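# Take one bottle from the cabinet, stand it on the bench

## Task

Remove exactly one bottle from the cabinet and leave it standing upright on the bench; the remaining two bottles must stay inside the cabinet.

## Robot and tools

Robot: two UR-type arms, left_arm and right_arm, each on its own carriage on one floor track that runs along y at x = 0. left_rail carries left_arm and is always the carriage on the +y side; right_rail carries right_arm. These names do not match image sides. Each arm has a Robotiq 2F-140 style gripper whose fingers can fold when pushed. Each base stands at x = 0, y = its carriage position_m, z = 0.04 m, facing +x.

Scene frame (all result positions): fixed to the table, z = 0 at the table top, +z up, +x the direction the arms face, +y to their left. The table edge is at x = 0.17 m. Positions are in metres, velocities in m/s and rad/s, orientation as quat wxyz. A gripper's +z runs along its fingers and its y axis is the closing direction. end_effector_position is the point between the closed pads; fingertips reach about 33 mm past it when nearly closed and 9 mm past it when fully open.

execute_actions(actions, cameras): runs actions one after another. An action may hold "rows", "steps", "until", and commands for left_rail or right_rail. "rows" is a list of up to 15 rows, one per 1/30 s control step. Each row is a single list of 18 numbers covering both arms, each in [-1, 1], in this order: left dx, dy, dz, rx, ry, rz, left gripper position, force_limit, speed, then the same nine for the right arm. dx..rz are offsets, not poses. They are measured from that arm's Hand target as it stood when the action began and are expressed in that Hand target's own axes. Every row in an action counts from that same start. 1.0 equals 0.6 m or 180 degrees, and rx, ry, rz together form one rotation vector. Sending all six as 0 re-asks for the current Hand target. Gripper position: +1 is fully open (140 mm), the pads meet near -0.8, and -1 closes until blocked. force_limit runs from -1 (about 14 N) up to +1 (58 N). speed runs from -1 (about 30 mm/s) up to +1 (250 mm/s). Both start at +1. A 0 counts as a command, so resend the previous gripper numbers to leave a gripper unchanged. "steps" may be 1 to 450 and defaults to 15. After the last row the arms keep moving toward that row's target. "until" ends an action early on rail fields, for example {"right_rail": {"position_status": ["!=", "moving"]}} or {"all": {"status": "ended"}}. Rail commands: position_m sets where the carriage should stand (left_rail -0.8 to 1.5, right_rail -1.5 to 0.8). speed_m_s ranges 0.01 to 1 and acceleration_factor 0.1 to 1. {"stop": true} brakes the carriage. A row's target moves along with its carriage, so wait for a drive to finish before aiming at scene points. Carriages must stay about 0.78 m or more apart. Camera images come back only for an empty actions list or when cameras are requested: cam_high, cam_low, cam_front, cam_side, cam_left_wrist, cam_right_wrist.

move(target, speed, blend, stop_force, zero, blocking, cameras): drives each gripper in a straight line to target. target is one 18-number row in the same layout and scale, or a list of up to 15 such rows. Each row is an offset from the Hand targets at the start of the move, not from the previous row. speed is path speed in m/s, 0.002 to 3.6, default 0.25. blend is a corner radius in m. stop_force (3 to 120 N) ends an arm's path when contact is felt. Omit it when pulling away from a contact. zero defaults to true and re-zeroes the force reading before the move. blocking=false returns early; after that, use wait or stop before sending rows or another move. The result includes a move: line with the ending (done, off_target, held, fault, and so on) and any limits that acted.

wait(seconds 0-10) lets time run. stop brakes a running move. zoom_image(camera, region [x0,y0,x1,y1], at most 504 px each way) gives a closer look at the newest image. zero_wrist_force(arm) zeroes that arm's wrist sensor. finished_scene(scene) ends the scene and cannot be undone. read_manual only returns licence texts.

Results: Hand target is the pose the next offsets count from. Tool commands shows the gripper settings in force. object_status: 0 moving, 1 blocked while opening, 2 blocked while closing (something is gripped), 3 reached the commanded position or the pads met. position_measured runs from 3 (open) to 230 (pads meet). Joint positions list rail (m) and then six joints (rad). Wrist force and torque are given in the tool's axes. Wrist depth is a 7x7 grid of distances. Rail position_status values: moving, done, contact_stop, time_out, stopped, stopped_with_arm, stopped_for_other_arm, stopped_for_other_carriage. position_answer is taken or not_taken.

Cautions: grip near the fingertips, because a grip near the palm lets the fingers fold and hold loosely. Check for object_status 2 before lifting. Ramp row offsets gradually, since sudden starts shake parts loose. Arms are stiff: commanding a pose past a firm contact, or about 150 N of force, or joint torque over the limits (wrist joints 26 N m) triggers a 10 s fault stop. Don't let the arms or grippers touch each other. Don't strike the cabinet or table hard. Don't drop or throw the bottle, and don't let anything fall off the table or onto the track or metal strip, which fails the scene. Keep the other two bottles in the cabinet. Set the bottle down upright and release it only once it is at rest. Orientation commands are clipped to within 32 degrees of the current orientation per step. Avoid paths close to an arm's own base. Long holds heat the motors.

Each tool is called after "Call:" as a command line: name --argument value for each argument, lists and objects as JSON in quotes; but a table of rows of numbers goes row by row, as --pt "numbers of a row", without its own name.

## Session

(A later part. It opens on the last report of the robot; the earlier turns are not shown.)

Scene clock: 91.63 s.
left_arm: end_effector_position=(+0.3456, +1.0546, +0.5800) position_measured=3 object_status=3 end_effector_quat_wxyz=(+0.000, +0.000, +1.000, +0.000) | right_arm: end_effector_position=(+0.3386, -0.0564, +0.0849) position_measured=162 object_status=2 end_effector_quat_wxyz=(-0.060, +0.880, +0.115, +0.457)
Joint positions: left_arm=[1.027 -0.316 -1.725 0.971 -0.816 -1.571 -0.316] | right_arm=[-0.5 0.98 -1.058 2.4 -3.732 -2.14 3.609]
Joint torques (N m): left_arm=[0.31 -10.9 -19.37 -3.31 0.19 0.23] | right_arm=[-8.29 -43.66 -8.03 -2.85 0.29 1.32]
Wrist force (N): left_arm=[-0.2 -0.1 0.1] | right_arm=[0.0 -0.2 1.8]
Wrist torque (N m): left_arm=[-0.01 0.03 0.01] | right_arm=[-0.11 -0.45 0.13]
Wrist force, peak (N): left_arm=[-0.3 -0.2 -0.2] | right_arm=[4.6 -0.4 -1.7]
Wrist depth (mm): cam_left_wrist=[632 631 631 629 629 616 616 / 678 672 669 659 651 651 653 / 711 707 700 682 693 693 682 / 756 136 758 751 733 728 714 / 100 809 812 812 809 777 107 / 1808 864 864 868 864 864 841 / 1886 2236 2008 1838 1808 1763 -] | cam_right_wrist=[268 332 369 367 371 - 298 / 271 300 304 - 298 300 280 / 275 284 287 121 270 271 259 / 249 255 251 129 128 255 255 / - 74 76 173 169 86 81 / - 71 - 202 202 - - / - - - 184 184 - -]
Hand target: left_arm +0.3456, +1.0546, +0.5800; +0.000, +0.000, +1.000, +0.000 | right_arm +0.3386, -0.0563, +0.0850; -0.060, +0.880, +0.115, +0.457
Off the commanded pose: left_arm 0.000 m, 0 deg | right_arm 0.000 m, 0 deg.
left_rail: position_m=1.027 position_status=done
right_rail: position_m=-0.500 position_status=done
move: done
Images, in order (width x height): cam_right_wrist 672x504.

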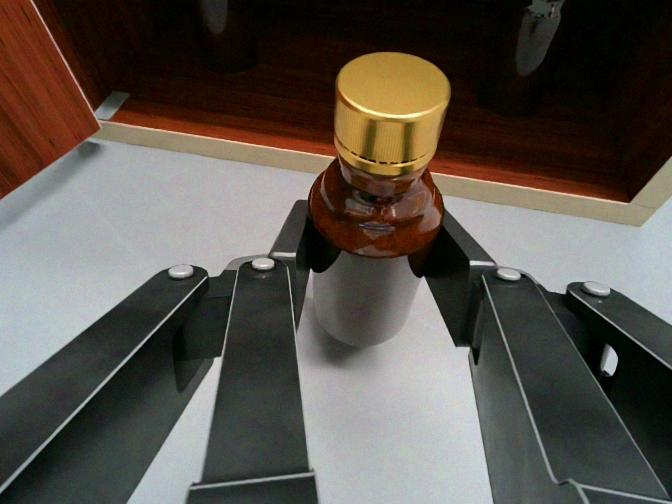

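Call:
execute_actions --actions '[{"right_rail":{"position_m":-1.0,"acceleration_factor":0.6}},{"steps":200,"until":{"right_rail":{"position_status":["!=","moving"]}}}]'

Call:
move --target '[0,0,0,0,0,0,1,1,1,-0.0398,0,0.0279,0,0,0,-1,-0.3,-1]' --speed 0.04 --stop_force 6

Call:
execute_actions --actions '[{"rows":[[0,0,0,0,0,0,1,1,1,0,0,0,0,0,0,0.0,-0.3,-1]],"steps":40}]' --cameras '["cam_right_wrist","cam_low"]'

Scene clock: 94.53 s.
left_arm: end_effector_position=(+0.3456, +1.0546, +0.5800) position_measured=3 object_status=3 end_effector_quat_wxyz=(+0.000, +0.000, +1.000, +0.000) | right_arm: end_effector_position=(+0.3386, -0.5563, +0.0850) position_measured=162 object_status=2 end_effector_quat_wxyz=(-0.060, +0.880, +0.115, +0.457)
Joint positions: left_arm=[1.027 -0.316 -1.725 0.971 -0.816 -1.571 -0.316] | right_arm=[-1 0.98 -1.059 2.4 -3.732 -2.14 3.609]
Joint torques (N m): left_arm=[0.63 -10.67 -19.06 -3.29 0.19 0.21] | right_arm=[6.92 -34.91 -5.08 -3.72 -1.23 1.26]
Wrist force (N): left_arm=[-0.1 0.1 0.0] | right_arm=[-0.2 0.1 1.9]
Wrist torque (N m): left_arm=[0.03 0.02 0.00] | right_arm=[-0.04 -0.41 0.13]
Wrist force, peak (N): left_arm=[-0.3 0.1 0.1] | right_arm=[0.4 -1.5 1.9]
Wrist depth (mm): cam_left_wrist=[634 627 622 625 620 622 613 / 676 678 657 669 651 655 655 / 714 711 718 709 689 702 686 / 740 136 766 738 740 714 707 / 100 777 797 800 792 806 107 / 1695 871 878 864 844 861 102 / 1920 2046 1920 1854 2027 1808 -] | cam_right_wrist=[377 394 402 404 410 411 414 / 330 331 334 - 318 337 352 / 282 283 287 121 276 291 285 / 257 257 251 129 129 254 255 / - 74 76 173 185 86 81 / - 71 - 195 203 - - / - - - 184 181 - -]
Hand target: left_arm +0.3456, +1.0546, +0.5800; +0.000, +0.000, +1.000, +0.000 | right_arm +0.3386, -0.5563, +0.0850; -0.060, +0.880, +0.115, +0.457
Tool commands: left_gripper/position=+1.0 left_gripper/force_limit=+1.0 left_gripper/speed=+1.0 right_gripper/position=-1.0 right_gripper/force_limit=-0.3 right_gripper/speed=-1.0
Off the commanded pose: left_arm 0.000 m, 0 deg | right_arm 0.000 m, 0 deg.
left_rail: position_m=1.027 position_status=done
right_rail: position_m=-1.000 position_status=done

Scene clock: 96.23 s.
left_arm: end_effector_position=(+0.3456, +1.0546, +0.5800) position_measured=3 object_status=3 end_effector_quat_wxyz=(+0.000, +0.000, +1.000, +0.000) | right_arm: end_effector_position=(+0.3386, -0.5563, +0.0558) position_measured=162 object_status=2 end_effector_quat_wxyz=(-0.060, +0.880, +0.115, +0.457)
Joint positions: left_arm=[1.027 -0.316 -1.725 0.971 -0.816 -1.571 -0.316] | right_arm=[-1 0.98 -0.959 2.393 -3.825 -2.14 3.609]
Joint torques (N m): left_arm=[0.61 -11.61 -19.37 -3.26 0.17 0.16] | right_arm=[9.07 -24.14 -13.18 -6.65 -2.31 -1.16]
Wrist force (N): left_arm=[-0.1 0.0 0.1] | right_arm=[0.2 -0.5 1.5]
Wrist torque (N m): left_arm=[0.01 0.03 0.00] | right_arm=[-0.17 -0.50 0.08]
Wrist force, peak (N): left_arm=[-0.3 -0.2 0.1] | right_arm=[-0.5 -0.2 2.1]
Wrist depth (mm): cam_left_wrist=[638 625 631 625 616 620 606 / 672 669 682 693 649 647 646 / 723 709 711 691 691 689 676 / 745 136 761 748 738 711 711 / 100 797 809 806 789 - 107 / - 889 885 868 857 - - / - 1886 2086 1838 1808 1778 -] | cam_right_wrist=[336 338 341 344 348 349 354 / 281 283 286 - 271 291 293 / 242 243 244 121 235 250 252 / 213 214 214 129 128 218 219 / - 74 76 174 185 86 81 / - 71 - 173 173 - - / - - - 157 158 - -]
Hand target: left_arm +0.3456, +1.0546, +0.5800; +0.000, +0.000, +1.000, +0.000 | right_arm +0.3386, -0.5563, +0.0558; -0.060, +0.880, +0.115, +0.457
Off the commanded pose: left_arm 0.000 m, 0 deg | right_arm 0.000 m, 0 deg.
left_rail: position_m=1.027 position_status=done
right_rail: position_m=-1.000 position_status=done
move: done

Scene clock: 97.77 s.
left_arm: end_effector_position=(+0.3456, +1.0546, +0.5800) position_measured=3 object_status=3 end_effector_quat_wxyz=(+0.000, +0.000, +1.000, +0.000) | right_arm: end_effector_position=(+0.3386, -0.5563, +0.0558) position_measured=129 object_status=3 end_effector_quat_wxyz=(-0.060, +0.880, +0.115, +0.457)
Joint positions: left_arm=[1.027 -0.316 -1.725 0.971 -0.816 -1.571 -0.316] | right_arm=[-1 0.98 -0.959 2.393 -3.825 -2.14 3.609]
Joint torques (N m): left_arm=[0.65 -10.24 -19.13 -3.24 0.24 0.2] | right_arm=[4.21 -24.73 -4.14 -1.84 0.03 -1.24]
Wrist force (N): left_arm=[-0.3 0.2 0.1] | right_arm=[2.6 -0.4 0.4]
Wrist torque (N m): left_arm=[0.04 0.06 0.01] | right_arm=[-0.14 -0.51 0.08]
Wrist force, peak (N): left_arm=[-0.4 0.0 0.0] | right_arm=[3.0 -0.1 0.2]
Wrist depth (mm): cam_left_wrist=[632 636 631 625 613 613 609 / 674 667 659 655 653 644 647 / 725 714 707 693 700 684 678 / 745 136 748 745 730 721 702 / 100 795 806 795 789 786 107 / 1838 882 871 871 861 857 819 / 1870 1903 1990 1903 1886 1903 -] | cam_right_wrist=[338 341 344 346 346 351 351 / 283 282 285 - 268 300 292 / - 244 246 120 234 247 251 / 218 214 153 129 137 219 219 / - - 80 183 189 112 83 / - - 166 174 173 - - / - - - 160 158 - -]
Hand target: left_arm +0.3456, +1.0546, +0.5800; +0.000, +0.000, +1.000, +0.000 | right_arm +0.3386, -0.5563, +0.0558; -0.060, +0.880, +0.115, +0.457
Off the commanded pose: left_arm 0.000 m, 0 deg | right_arm 0.000 m, 0 deg.
left_rail: position_m=1.027 position_status=done
right_rail: position_m=-1.000 position_status=done
Images, in order (width x height): cam_low 672x504, cam_right_wrist 672x504.

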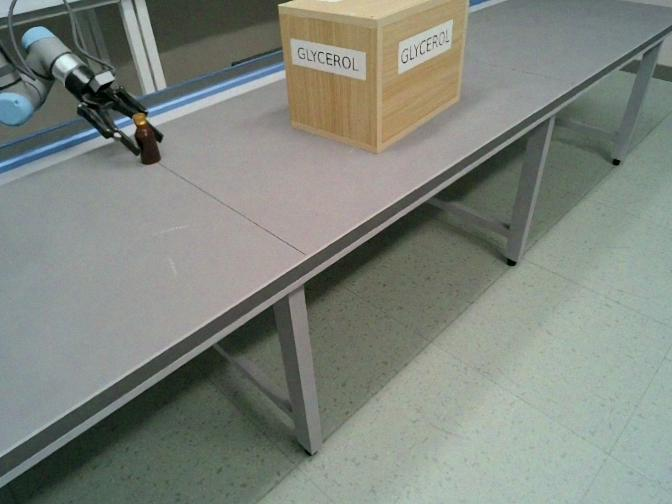

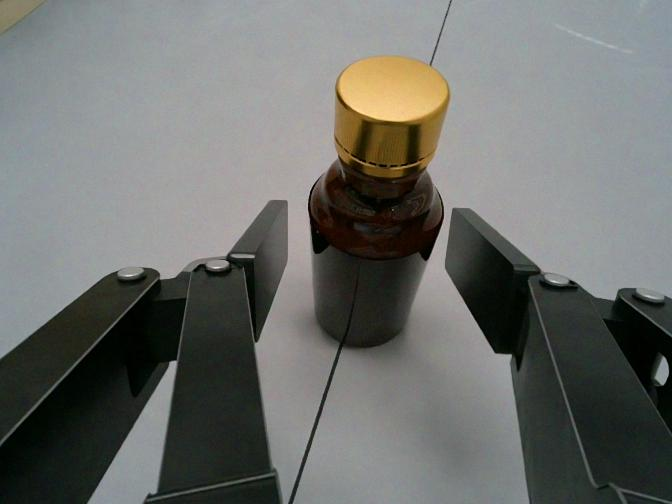

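Call:
move --pt "0 0 0 0 0 0 1 1 1 0 0 -0.16 0 0 0 0 -0.3 -1" --pt "0 0 0 0 0 0 1 1 1 0.4485 0.055 -0.417 0 -0.3056 0 0 -0.3 -1" --speed '[0.15,0.35]' --blend '[0.02,0]' --cameras '["cam_low","cam_right_wrist"]'

Call:
execute_actions --actions '[{"rows":[[0,0,0,0,0,0,1,1,1,0,0,0,0,0,0,-1,-1,0]],"steps":3},{"right_rail":{"position_m":-0.2,"acceleration_factor":0.8}},{"steps":200,"until":{"right_rail":{"position_status":["!=","moving"]}}}]' --cameras '["cam_high"]'

Scene clock: 101.40 s.
left_arm: end_effector_position=(+0.3456, +1.0546, +0.5800) position_measured=3 object_status=3 end_effector_quat_wxyz=(+0.000, +0.000, +1.000, +0.000) | right_arm: end_effector_position=(+0.2989, -0.6014, +0.4198) position_measured=129 object_status=3 end_effector_quat_wxyz=(+0.000, +0.991, +0.130, -0.001)
Joint positions: left_arm=[1.027 -0.316 -1.725 0.971 -0.816 -1.571 -0.316] | right_arm=[-1 0.656 -1.565 1.298 -1.302 -1.569 3.536]
Joint torques (N m): left_arm=[1 -10.8 -19.43 -3.23 0.12 0.24] | right_arm=[-11.38 -15.81 -27.56 -1.64 1.57 -1.34]
Wrist force (N): left_arm=[0.0 0.0 0.1] | right_arm=[0.2 0.2 0.6]
Wrist torque (N m): left_arm=[0.01 -0.01 0.01] | right_arm=[0.03 -0.04 0.17]
Wrist force, peak (N): left_arm=[-0.4 0.1 0.0] | right_arm=[2.9 -0.3 1.6]
Wrist depth (mm): cam_left_wrist=[636 638 629 625 614 618 613 / 676 689 663 653 651 646 647 / 721 709 702 700 693 689 678 / 753 136 753 761 753 143 700 / 100 812 819 795 783 777 107 / 1778 882 875 854 847 857 857 / 1937 1920 - 2465 1854 - -] | cam_right_wrist=[518 - 502 507 506 502 484 / 549 541 542 531 531 538 531 / 595 574 570 564 573 565 558 / - 618 151 617 588 586 597 / - - 80 656 - 112 83 / - - 1688 1825 - - - / - - - 1727 1781 - -]
Hand target: left_arm +0.3456, +1.0546, +0.5800; +0.000, +0.000, +1.000, +0.000 | right_arm +0.2989, -0.6014, +0.4198; +0.000, +0.991, +0.130, -0.001
Off the commanded pose: left_arm 0.000 m, 0 deg | right_arm 0.000 m, 0 deg.
left_rail: position_m=1.027 position_status=done
right_rail: position_m=-1.000 position_status=done
move: done
Images, in order (width x height): cam_low 672x504, cam_right_wrist 672x504.

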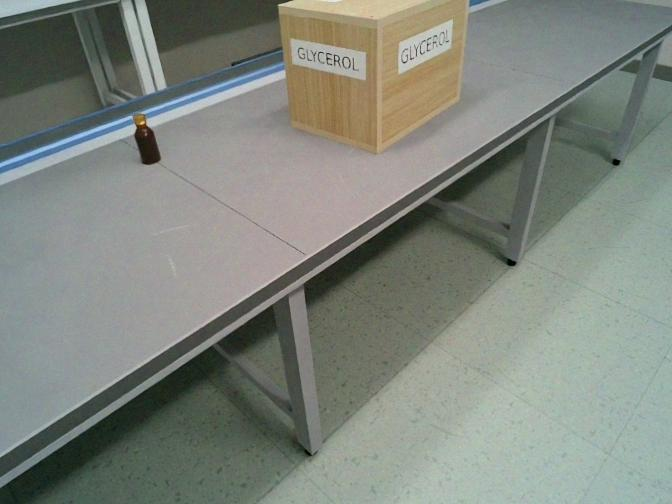

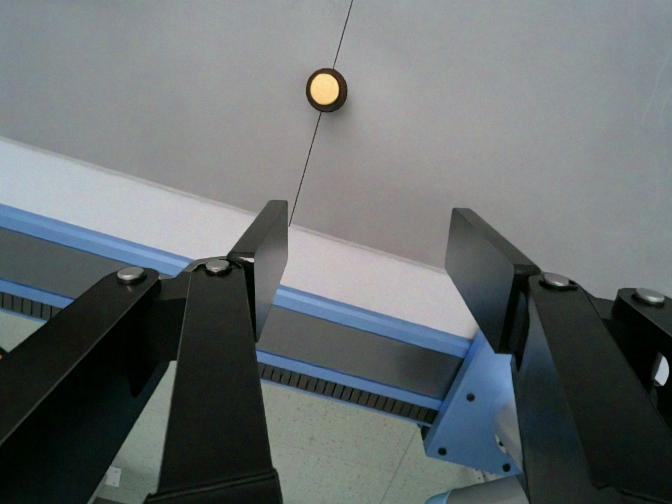

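Scene clock: 104.07 s.
left_arm: end_effector_position=(+0.3456, +1.0546, +0.5800) position_measured=3 object_status=3 end_effector_quat_wxyz=(+0.000, +0.000, +1.000, +0.000) | right_arm: end_effector_position=(+0.2989, +0.1986, +0.4198) position_measured=233 object_status=3 end_effector_quat_wxyz=(+0.000, +0.991, +0.130, -0.001)
Joint positions: left_arm=[1.027 -0.316 -1.725 0.971 -0.816 -1.571 -0.316] | right_arm=[-0.2 0.656 -1.565 1.298 -1.302 -1.569 3.536]
Joint torques (N m): left_arm=[1.02 -11.06 -19.1 -3.32 0.27 0.21] | right_arm=[4 -33.5 -23.15 -2.61 -0.99 -1.02]
Wrist force (N): left_arm=[0.0 -0.1 0.2] | right_arm=[0.4 0.2 0.3]
Wrist torque (N m): left_arm=[-0.02 0.01 0.00] | right_arm=[0.02 -0.10 0.17]
Wrist force, peak (N): left_arm=[-0.5 -0.1 0.1] | right_arm=[-0.2 1.7 0.4]
Wrist depth (mm): cam_left_wrist=[642 629 629 625 616 611 611 / 672 676 651 659 649 646 642 / 721 709 714 695 702 684 684 / 745 136 748 748 733 716 711 / 100 136 806 809 797 783 107 / 1778 1793 875 864 864 857 841 / 1903 1903 1903 1937 1823 1838 -] | cam_right_wrist=[511 509 508 501 359 485 484 / 540 - 542 538 523 526 512 / 597 580 576 550 568 565 563 / - 595 617 114 581 599 589 / 1448 - 81 82 84 91 620 / - - - - - 72 - / - - - - - - -]
Hand target: left_arm +0.3456, +1.0546, +0.5800; +0.000, +0.000, +1.000, +0.000 | right_arm +0.2989, +0.1986, +0.4198; +0.000, +0.991, +0.130, -0.001
Off the commanded pose: left_arm 0.000 m, 0 deg | right_arm 0.000 m, 0 deg.
left_rail: position_m=1.027 position_status=done
right_rail: position_m=-0.200 position_status=done
Images, in order (width x height): cam_high 672x504.

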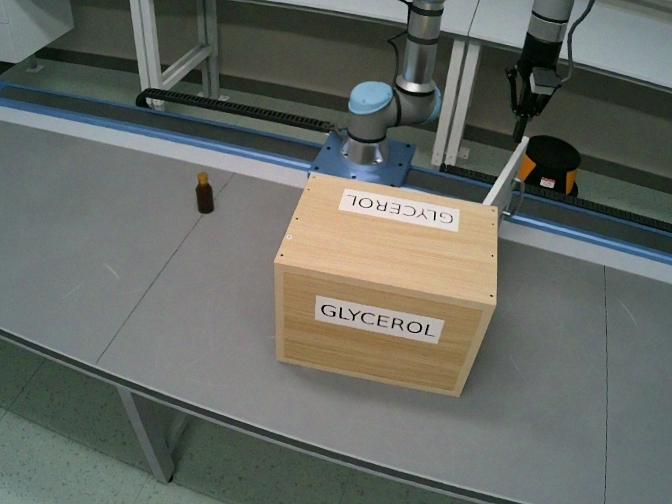

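Call:
execute_actions --actions '[{"right_rail":{"position_m":-0.25}},{"steps":100,"until":{"right_rail":{"position_status":["!=","moving"]}}}]'

Call:
move --pt "0 0 0 0 0 0 1 1 1 -0.2062 -0.3505 0 0 0 0 -1 -1 0" --pt "0 0 0 0 0 0 1 1 1 -0.2062 -0.3505 0.25 0 0 0 -1 -1 0" --speed 0.25 --blend '[0.02,0]' --cameras '["cam_high","cam_right_wrist","cam_front"]'

Scene clock: 106.60 s.
left_arm: end_effector_position=(+0.3456, +1.0546, +0.5800) position_measured=3 object_status=3 end_effector_quat_wxyz=(+0.000, +0.000, +1.000, +0.000) | right_arm: end_effector_position=(+0.2989, +0.1486, +0.4198) position_measured=233 object_status=3 end_effector_quat_wxyz=(+0.000, +0.991, +0.130, -0.001)
Joint positions: left_arm=[1.027 -0.316 -1.725 0.971 -0.816 -1.571 -0.316] | right_arm=[-0.25 0.656 -1.565 1.298 -1.302 -1.569 3.536]
Joint torques (N m): left_arm=[1.22 -11.43 -19.14 -3.37 0.14 0.28] | right_arm=[8.45 -28.75 -18.22 -3.67 -0.47 -0.57]
Wrist force (N): left_arm=[-0.1 0.3 0.0] | right_arm=[0.1 -0.1 0.3]
Wrist torque (N m): left_arm=[0.06 0.02 0.00] | right_arm=[-0.04 -0.04 0.17]
Wrist force, peak (N): left_arm=[-0.4 0.0 -0.1] | right_arm=[0.9 -1.5 0.4]
Wrist depth (mm): cam_left_wrist=[636 634 632 631 622 618 611 / 672 674 667 659 653 655 640 / 721 711 711 702 702 691 691 / 740 136 738 738 743 723 707 / 100 127 803 789 797 - 107 / 1749 1808 864 854 851 896 841 / 1954 1886 1903 1838 1854 1838 -] | cam_right_wrist=[514 512 507 497 478 481 478 / 542 543 537 524 524 529 523 / 583 577 567 560 568 564 551 / - 638 603 137 112 608 600 / - - 81 82 84 91 627 / - - - - - 72 - / - - - - - - -]
Hand target: left_arm +0.3456, +1.0546, +0.5800; +0.000, +0.000, +1.000, +0.000 | right_arm +0.2989, +0.1486, +0.4198; +0.000, +0.991, +0.130, -0.001
Tool commands: left_gripper/position=+1.0 left_gripper/force_limit=+1.0 left_gripper/speed=+1.0 right_gripper/position=-1.0 right_gripper/force_limit=-1.0 right_gripper/speed=+0.0
Off the commanded pose: left_arm 0.000 m, 0 deg | right_arm 0.000 m, 0 deg.
left_rail: position_m=1.027 position_status=done
right_rail: position_m=-0.250 position_status=done

Scene clock: 108.87 s.
left_arm: end_effector_position=(+0.3456, +1.0546, +0.5800) position_measured=3 object_status=3 end_effector_quat_wxyz=(+0.000, +0.000, +1.000, +0.000) | right_arm: end_effector_position=(+0.1247, +0.3199, +0.2703) position_measured=233 object_status=3 end_effector_quat_wxyz=(+0.000, +0.991, +0.130, -0.001)
Joint positions: left_arm=[1.027 -0.316 -1.725 0.971 -0.816 -1.571 -0.316] | right_arm=[-0.25 1.124 -1.386 1.485 -1.669 -1.569 4.004]
Joint torques (N m): left_arm=[0.7 -10.68 -19.82 -3.32 0.23 0.08] | right_arm=[-9.32 -23.45 -17.76 -5.2 1.51 -0.81]
Wrist force (N): left_arm=[0.0 0.1 0.2] | right_arm=[0.3 0.6 0.6]
Wrist torque (N m): left_arm=[0.02 0.00 0.00] | right_arm=[0.09 -0.07 -0.01]
Wrist force, peak (N): left_arm=[-0.4 0.1 0.1] | right_arm=[0.2 0.5 2.5]
Wrist depth (mm): cam_left_wrist=[640 625 623 636 611 613 611 / 678 663 667 655 653 659 642 / 721 714 721 702 693 691 682 / 730 136 753 730 743 711 707 / 100 812 809 812 806 786 107 / - 851 885 847 854 837 102 / 1903 1870 1838 1870 1920 1886 -] | cam_right_wrist=[391 372 370 366 369 351 232 / 405 407 404 404 388 248 213 / 420 411 420 427 423 227 167 / - - 428 114 118 210 147 / 1430 - 81 82 84 91 140 / - - - - - 72 - / - - - - - - -]
Hand target: left_arm +0.3456, +1.0546, +0.5800; +0.000, +0.000, +1.000, +0.000 | right_arm +0.1248, +0.3199, +0.2702; +0.000, +0.991, +0.130, -0.001
Off the commanded pose: left_arm 0.000 m, 0 deg | right_arm 0.000 m, 0 deg.
left_rail: position_m=1.027 position_status=done
right_rail: position_m=-0.250 position_status=done
move: done
Images, in order (width x height): cam_high 672x504, cam_front 672x504, cam_right_wrist 672x504.

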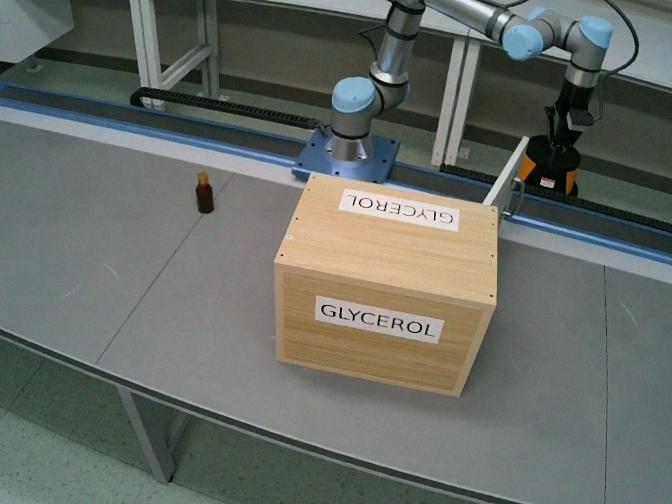

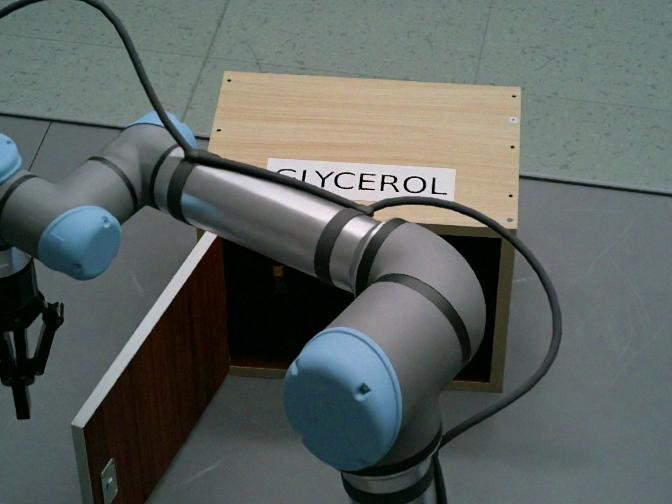

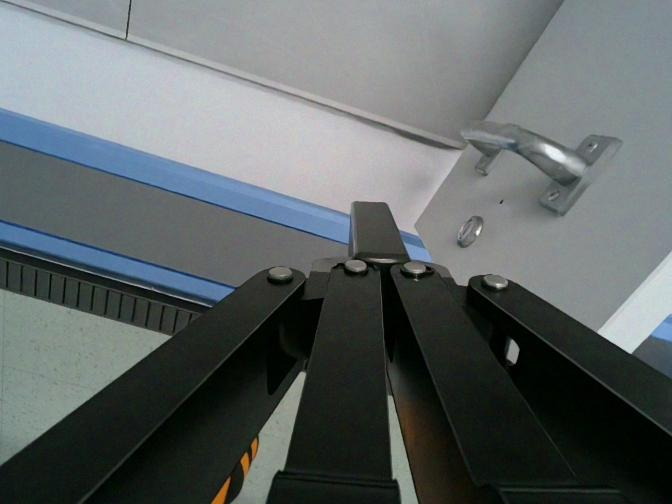

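Call:
move --pt "0 0 0 0 0 0 1 1 1 -0.1064 0.2384 0 0 0 0 -1 -1 0" --pt "0 0 0 0 0 0 1 1 1 -0.1174 0.4292 0 0 0 0 -1 -1 0" --pt "0 0 0 0 0 0 1 1 1 -0.0622 0.6121 0 0 0 0 -1 -1 0" --pt "0 0 0 0 0 0 1 1 1 0.052 0.7651 0 0 0 0 -1 -1 0" --pt "0 0 0 0 0 0 1 1 1 0.1513 0.839 0 0 0 0 -1 -1 0" --speed 0.12 --stop_force 20 --blend '[0.02,0.02,0.02,0.02,0]' --cameras '["cam_side","cam_right_wrist","cam_front"]'

Scene clock: 115.33 s.
left_arm: end_effector_position=(+0.3456, +1.0546, +0.5800) position_measured=3 object_status=3 end_effector_quat_wxyz=(+0.000, +0.000, +1.000, +0.000) | right_arm: end_effector_position=(+0.3424, -0.1430, +0.2696) position_measured=233 object_status=3 end_effector_quat_wxyz=(+0.000, +0.991, +0.130, -0.001)
Joint positions: left_arm=[1.027 -0.316 -1.725 0.971 -0.816 -1.571 -0.316] | right_arm=[-0.25 -0.078 -1.951 1.993 -1.61 -1.571 2.802]
Joint torques (N m): left_arm=[0.99 -10.86 -19.59 -3.44 0.09 0.18] | right_arm=[-12.53 2.34 -30.57 -5.94 1.02 -1.34]
Wrist force (N): left_arm=[-0.1 -0.2 0.1] | right_arm=[-2.1 -1.9 -0.5]
Wrist torque (N m): left_arm=[-0.04 0.01 0.01] | right_arm=[0.11 0.09 0.14]
Wrist force, peak (N): left_arm=[-0.3 0.3 0.2] | right_arm=[3.5 -1.6 0.7]
Wrist depth (mm): cam_left_wrist=[640 640 622 632 622 622 618 / 674 667 661 661 657 649 642 / 716 716 704 695 697 691 691 / 745 136 748 748 740 718 711 / 100 809 812 797 780 786 107 / 1749 875 875 864 861 844 847 / 1903 1903 2008 1886 1808 1870 -] | cam_right_wrist=[113 113 363 361 366 363 362 / 397 399 118 379 384 384 383 / 416 416 402 124 271 408 407 / 459 447 453 104 129 428 433 / 479 - 81 82 84 91 465 / - - - - - 72 - / - - - - - - -]
Hand target: left_arm +0.3456, +1.0546, +0.5800; +0.000, +0.000, +1.000, +0.000 | right_arm +0.3424, -0.1430, +0.2696; +0.000, +0.991, +0.130, -0.001
Off the commanded pose: left_arm 0.000 m, 0 deg | right_arm 0.000 m, 0 deg.
left_rail: position_m=1.027 position_status=done
right_rail: position_m=-0.250 position_status=done
move: done
Images, in order (width x height): cam_front 672x504, cam_side 672x504, cam_right_wrist 672x504.

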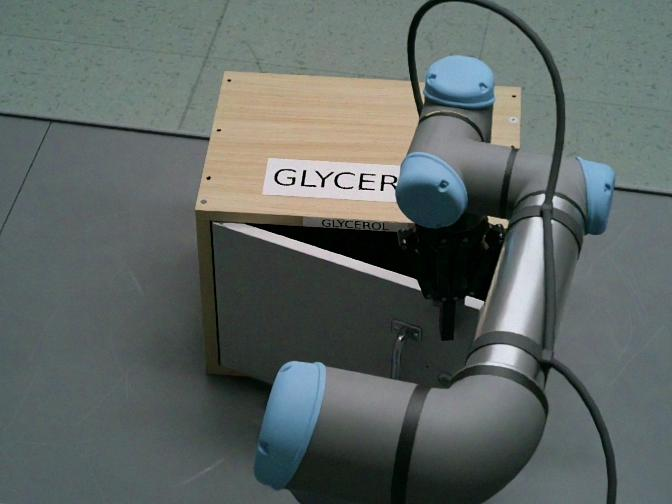

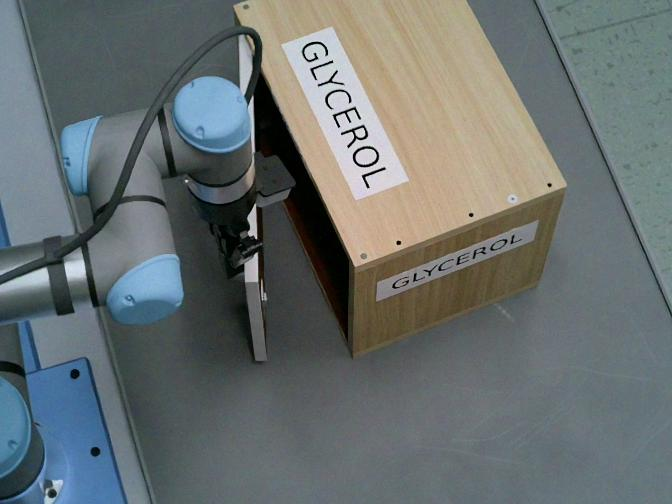

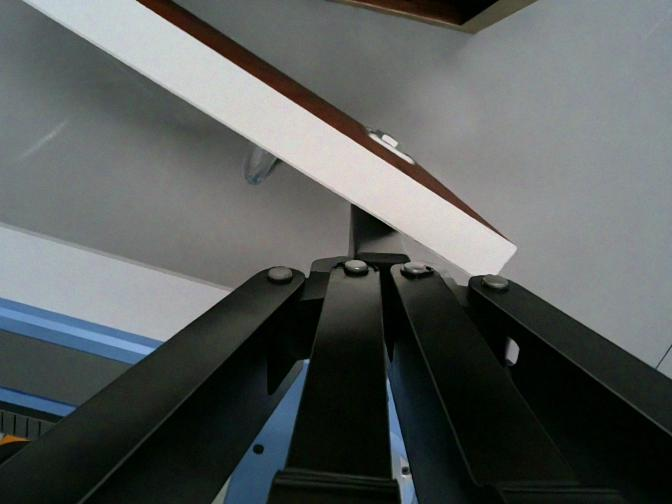

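Call:
move --pt "0 0 0 0 0 0 1 1 1 0.074 0.0336 0 0 0 0 -1 -1 0" --pt "0 0 0 0 0 0 1 1 1 0.175 0.0665 0 0 0 0 -1 -1 0" --speed '[0.08,0.03]' --stop_force 12 --blend '[0.005,0]' --cameras '["cam_side","cam_right_wrist","cam_front"]'

Scene clock: 119.53 s.
left_arm: end_effector_position=(+0.3456, +1.0546, +0.5800) position_measured=3 object_status=3 end_effector_quat_wxyz=(+0.000, +0.000, +1.000, +0.000) | right_arm: end_effector_position=(+0.4542, -0.1544, +0.2694) position_measured=233 object_status=3 end_effector_quat_wxyz=(+0.000, +0.991, +0.130, -0.001)
Joint positions: left_arm=[1.027 -0.316 -1.725 0.971 -0.816 -1.571 -0.316] | right_arm=[-0.25 -0.084 -1.675 1.789 -1.682 -1.571 2.796]
Joint torques (N m): left_arm=[0.69 -10.67 -19.21 -3.39 0.18 0.27] | right_arm=[9.97 -9.92 -30.24 -6.25 -0.35 1.33]
Wrist force (N): left_arm=[-0.2 0.1 0.0] | right_arm=[-2.7 -1.8 0.7]
Wrist torque (N m): left_arm=[0.02 0.05 0.00] | right_arm=[0.07 0.09 0.00]
Wrist force, peak (N): left_arm=[-0.4 0.2 0.0] | right_arm=[-5.1 0.3 -0.1]
Wrist depth (mm): cam_left_wrist=[638 638 632 625 622 614 618 / 676 676 653 665 646 657 647 / 714 714 709 702 693 686 682 / 738 136 753 743 748 718 714 / 99 795 806 806 792 797 107 / 1778 864 864 851 851 822 851 / 1903 1886 1886 1886 1854 1793 -] | cam_right_wrist=[- 95 95 92 93 92 92 / - 101 100 99 98 98 97 / 424 105 105 105 105 103 103 / 448 444 438 109 109 110 428 / 482 460 81 82 84 91 457 / - - - - - 72 - / - - - - - - -]
Hand target: left_arm +0.3456, +1.0546, +0.5800; +0.000, +0.000, +1.000, +0.000 | right_arm +0.4542, -0.1544, +0.2694; +0.000, +0.991, +0.130, -0.001
Off the commanded pose: left_arm 0.000 m, 0 deg | right_arm 0.000 m, 0 deg.
left_rail: position_m=1.027 position_status=done
right_rail: position_m=-0.250 position_status=done
move: done
Images, in order (width x height): cam_front 672x504, cam_side 672x504, cam_right_wrist 672x504.

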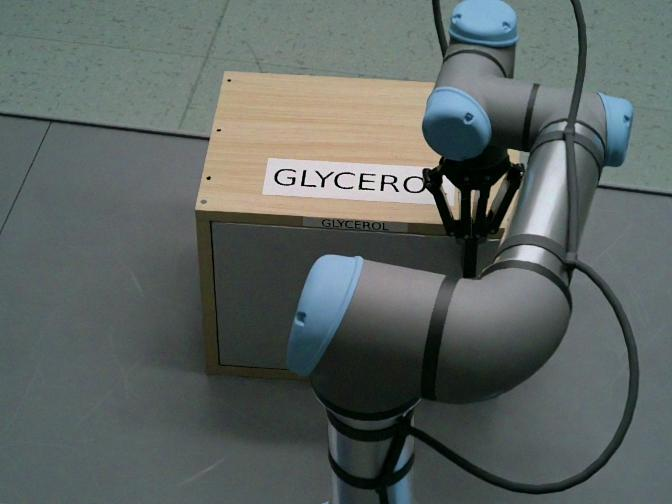

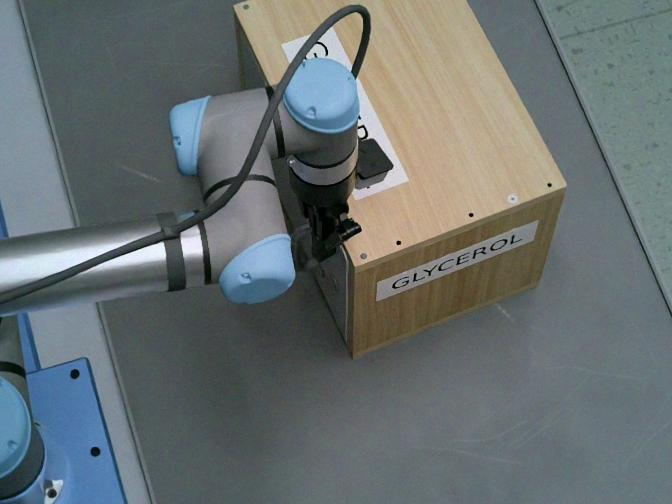

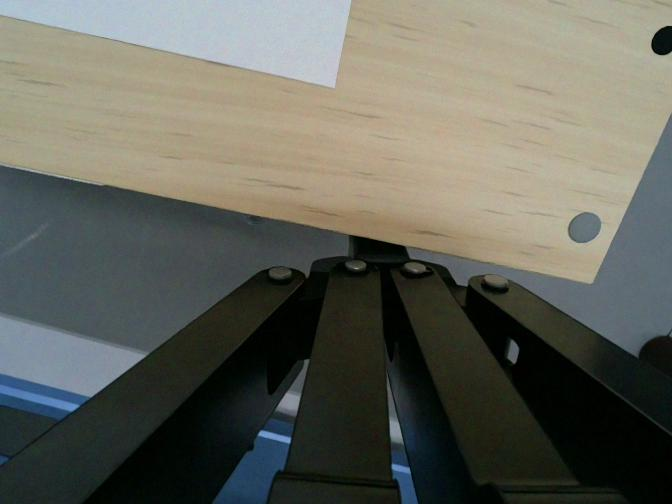

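Call:
move --target '[0,0,0,0,0,0,1,1,1,0.022,0.006,0,0,0,0,-1,-1,0]' --speed 0.01 --stop_force 6

Call:
move --pt "0 0 0 0 0 0 1 1 1 -0.15 -0.04 0 0 0 0 -1 -1 0" --pt "0 0 0 0 0 0 1 1 1 -0.15 -0.04 -0.35 0 0 0 -1 -1 0" --speed 0.2 --blend '[0.02,0]'

Call:
execute_actions --actions '[{"right_rail":{"position_m":0.2}},{"steps":100,"until":{"right_rail":{"position_status":["!=","moving"]}}}]' --cameras '["cam_side","cam_high","cam_front","cam_low"]'

Scene clock: 121.27 s.
left_arm: end_effector_position=(+0.3456, +1.0546, +0.5800) position_measured=3 object_status=3 end_effector_quat_wxyz=(+0.000, +0.000, +1.000, +0.000) | right_arm: end_effector_position=(+0.4561, -0.1544, +0.2694) position_measured=233 object_status=3 end_effector_quat_wxyz=(+0.000, +0.991, +0.130, -0.001)
Joint positions: left_arm=[1.027 -0.316 -1.725 0.971 -0.816 -1.571 -0.316] | right_arm=[-0.25 -0.084 -1.67 1.784 -1.683 -1.571 2.797]
Joint torques (N m): left_arm=[0.8 -11.47 -19.39 -3.36 0.28 0.04] | right_arm=[-7.26 -28.79 -19.91 -6.19 -0.32 -0.69]
Wrist force (N): left_arm=[-0.1 0.0 0.3] | right_arm=[-8.5 -0.3 -0.8]
Wrist torque (N m): left_arm=[0.01 0.01 0.00] | right_arm=[0.06 0.47 0.03]
Wrist force, peak (N): left_arm=[-0.3 0.3 0.1] | right_arm=[-22.2 -3.9 -5.7]
Wrist depth (mm): cam_left_wrist=[634 634 629 625 620 618 609 / 676 667 665 663 646 657 642 / 711 714 714 704 697 689 695 / 748 136 761 758 743 730 709 / 100 792 812 803 795 792 107 / 1735 875 871 875 847 861 854 / 1937 1920 1920 1823 1870 2086 -] | cam_right_wrist=[- 95 - 92 93 92 92 / - 101 100 99 98 98 97 / 423 105 105 104 105 104 104 / 448 444 431 108 109 110 111 / 506 464 81 82 83 91 455 / - - - - - 72 - / - - - - - - -]
Hand target: left_arm +0.3456, +1.0546, +0.5800; +0.000, +0.000, +1.000, +0.000 | right_arm +0.4561, -0.1545, +0.2694; +0.000, +0.991, +0.130, -0.001 (not the last commanded pose)
Off the commanded pose: left_arm 0.000 m, 0 deg | right_arm 0.012 m, 0 deg.
left_rail: position_m=1.027 position_status=done
right_rail: position_m=-0.250 position_status=done
move: contact (right_arm)

Scene clock: 123.43 s.
left_arm: end_effector_position=(+0.3456, +1.0546, +0.5800) position_measured=3 object_status=3 end_effector_quat_wxyz=(+0.000, +0.000, +1.000, +0.000) | right_arm: end_effector_position=(+0.3634, -0.1546, +0.4795) position_measured=233 object_status=3 end_effector_quat_wxyz=(+0.000, +0.991, +0.130, -0.001)
Joint positions: left_arm=[1.027 -0.316 -1.725 0.971 -0.816 -1.571 -0.316] | right_arm=[-0.25 -0.106 -1.805 1.343 -1.106 -1.571 2.774]
Joint torques (N m): left_arm=[0.55 -11.08 -20.12 -3.28 0.23 0.12] | right_arm=[10.56 -2.52 -28.16 -1.38 -1.18 1.27]
Wrist force (N): left_arm=[-0.2 0.0 0.2] | right_arm=[-0.2 0.5 0.5]
Wrist torque (N m): left_arm=[0.01 0.03 0.01] | right_arm=[0.11 0.05 0.16]
Wrist force, peak (N): left_arm=[-0.3 0.1 0.2] | right_arm=[-8.5 -0.3 -1.6]
Wrist depth (mm): cam_left_wrist=[629 625 625 634 631 623 614 / 680 659 663 659 634 649 646 / 721 714 711 709 704 691 691 / 753 136 764 743 730 714 711 / 100 795 806 806 803 795 107 / 1763 875 847 857 847 857 851 / - 1870 1903 1838 1937 1854 -] | cam_right_wrist=[577 576 573 371 287 560 551 / 603 600 - 599 592 585 583 / 643 647 649 629 620 622 625 / 697 691 695 - 656 652 651 / 777 - 81 82 84 91 697 / - - - - - 72 - / - - - - - - -]
Hand target: left_arm +0.3456, +1.0546, +0.5800; +0.000, +0.000, +1.000, +0.000 | right_arm +0.3634, -0.1546, +0.4796; +0.000, +0.991, +0.130, -0.001
Off the commanded pose: left_arm 0.000 m, 0 deg | right_arm 0.000 m, 0 deg.
left_rail: position_m=1.027 position_status=done
right_rail: position_m=-0.250 position_status=done
move: done

Scene clock: 125.43 s.
left_arm: end_effector_position=(+0.3456, +1.0546, +0.5800) position_measured=3 object_status=3 end_effector_quat_wxyz=(+0.000, +0.000, +1.000, +0.000) | right_arm: end_effector_position=(+0.3634, +0.2954, +0.4796) position_measured=233 object_status=3 end_effector_quat_wxyz=(+0.000, +0.991, +0.130, -0.001)
Joint positions: left_arm=[1.027 -0.316 -1.725 0.971 -0.816 -1.571 -0.316] | right_arm=[0.2 -0.106 -1.805 1.343 -1.106 -1.571 2.774]
Joint torques (N m): left_arm=[0.88 -10.95 -19.74 -3.32 0.26 0.17] | right_arm=[2.14 -3.43 -26.02 -2.24 1.05 1.31]
Wrist force (N): left_arm=[0.0 -0.1 0.0] | right_arm=[0.0 0.9 0.3]
Wrist torque (N m): left_arm=[-0.01 0.01 0.00] | right_arm=[0.20 0.00 0.16]
Wrist force, peak (N): left_arm=[-0.3 0.2 0.2] | right_arm=[-0.4 1.9 0.1]
Wrist depth (mm): cam_left_wrist=[636 629 625 620 623 614 618 / 665 672 657 659 649 655 646 / 718 695 697 711 676 686 693 / 740 136 753 743 743 716 702 / 100 127 815 803 789 797 107 / 1735 1823 841 861 825 893 847 / 1990 1886 2066 1937 1838 1838 -] | cam_right_wrist=[565 564 571 558 553 328 282 / 599 591 592 592 585 316 294 / 641 645 632 620 627 620 620 / 715 691 684 137 668 652 660 / 729 - 81 82 83 91 689 / - - - - - 72 - / - - - - - - -]
Hand target: left_arm +0.3456, +1.0546, +0.5800; +0.000, +0.000, +1.000, +0.000 | right_arm +0.3634, +0.2954, +0.4796; +0.000, +0.991, +0.130, -0.001
Tool commands: left_gripper/position=+1.0 left_gripper/force_limit=+1.0 left_gripper/speed=+1.0 right_gripper/position=-1.0 right_gripper/force_limit=-1.0 right_gripper/speed=+0.0
Off the commanded pose: left_arm 0.000 m, 0 deg | right_arm 0.000 m, 0 deg.
left_rail: position_m=1.027 position_status=done
right_rail: position_m=0.200 position_status=done
Images, in order (width x height): cam_high 672x504, cam_low 672x504, cam_front 672x504, cam_side 672x504.

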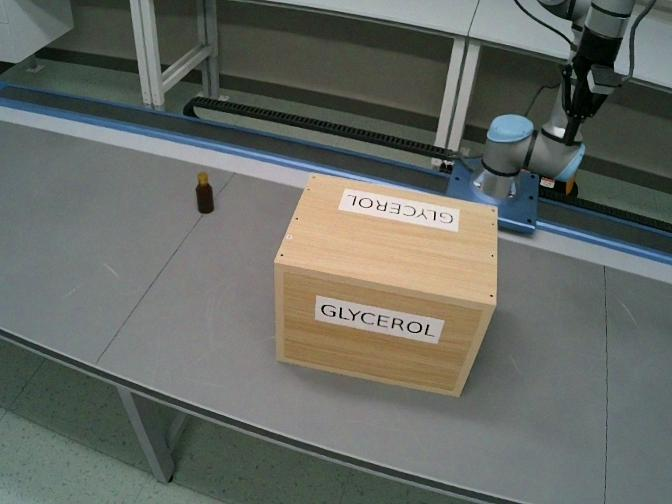

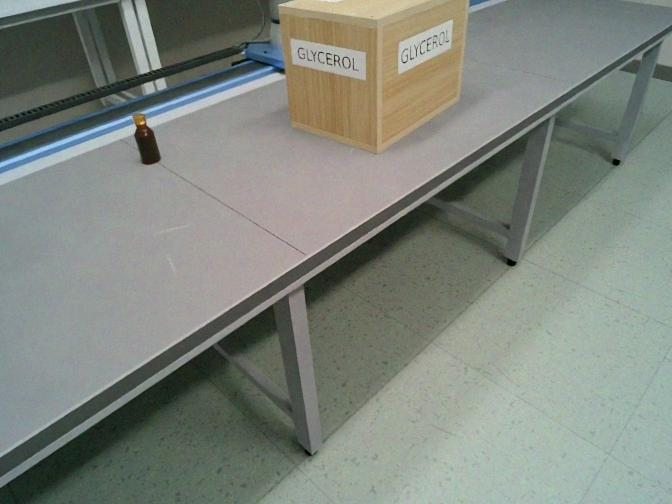

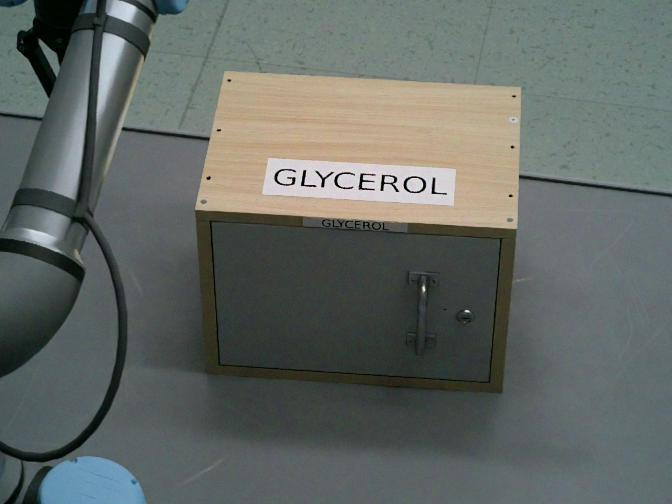

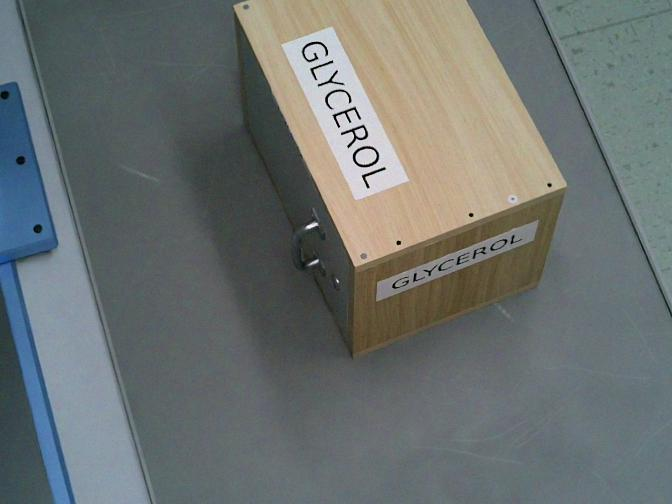

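Door closed, bottle standing.

Call:
finished_scene --scene 1

The scene is finished: the task was done.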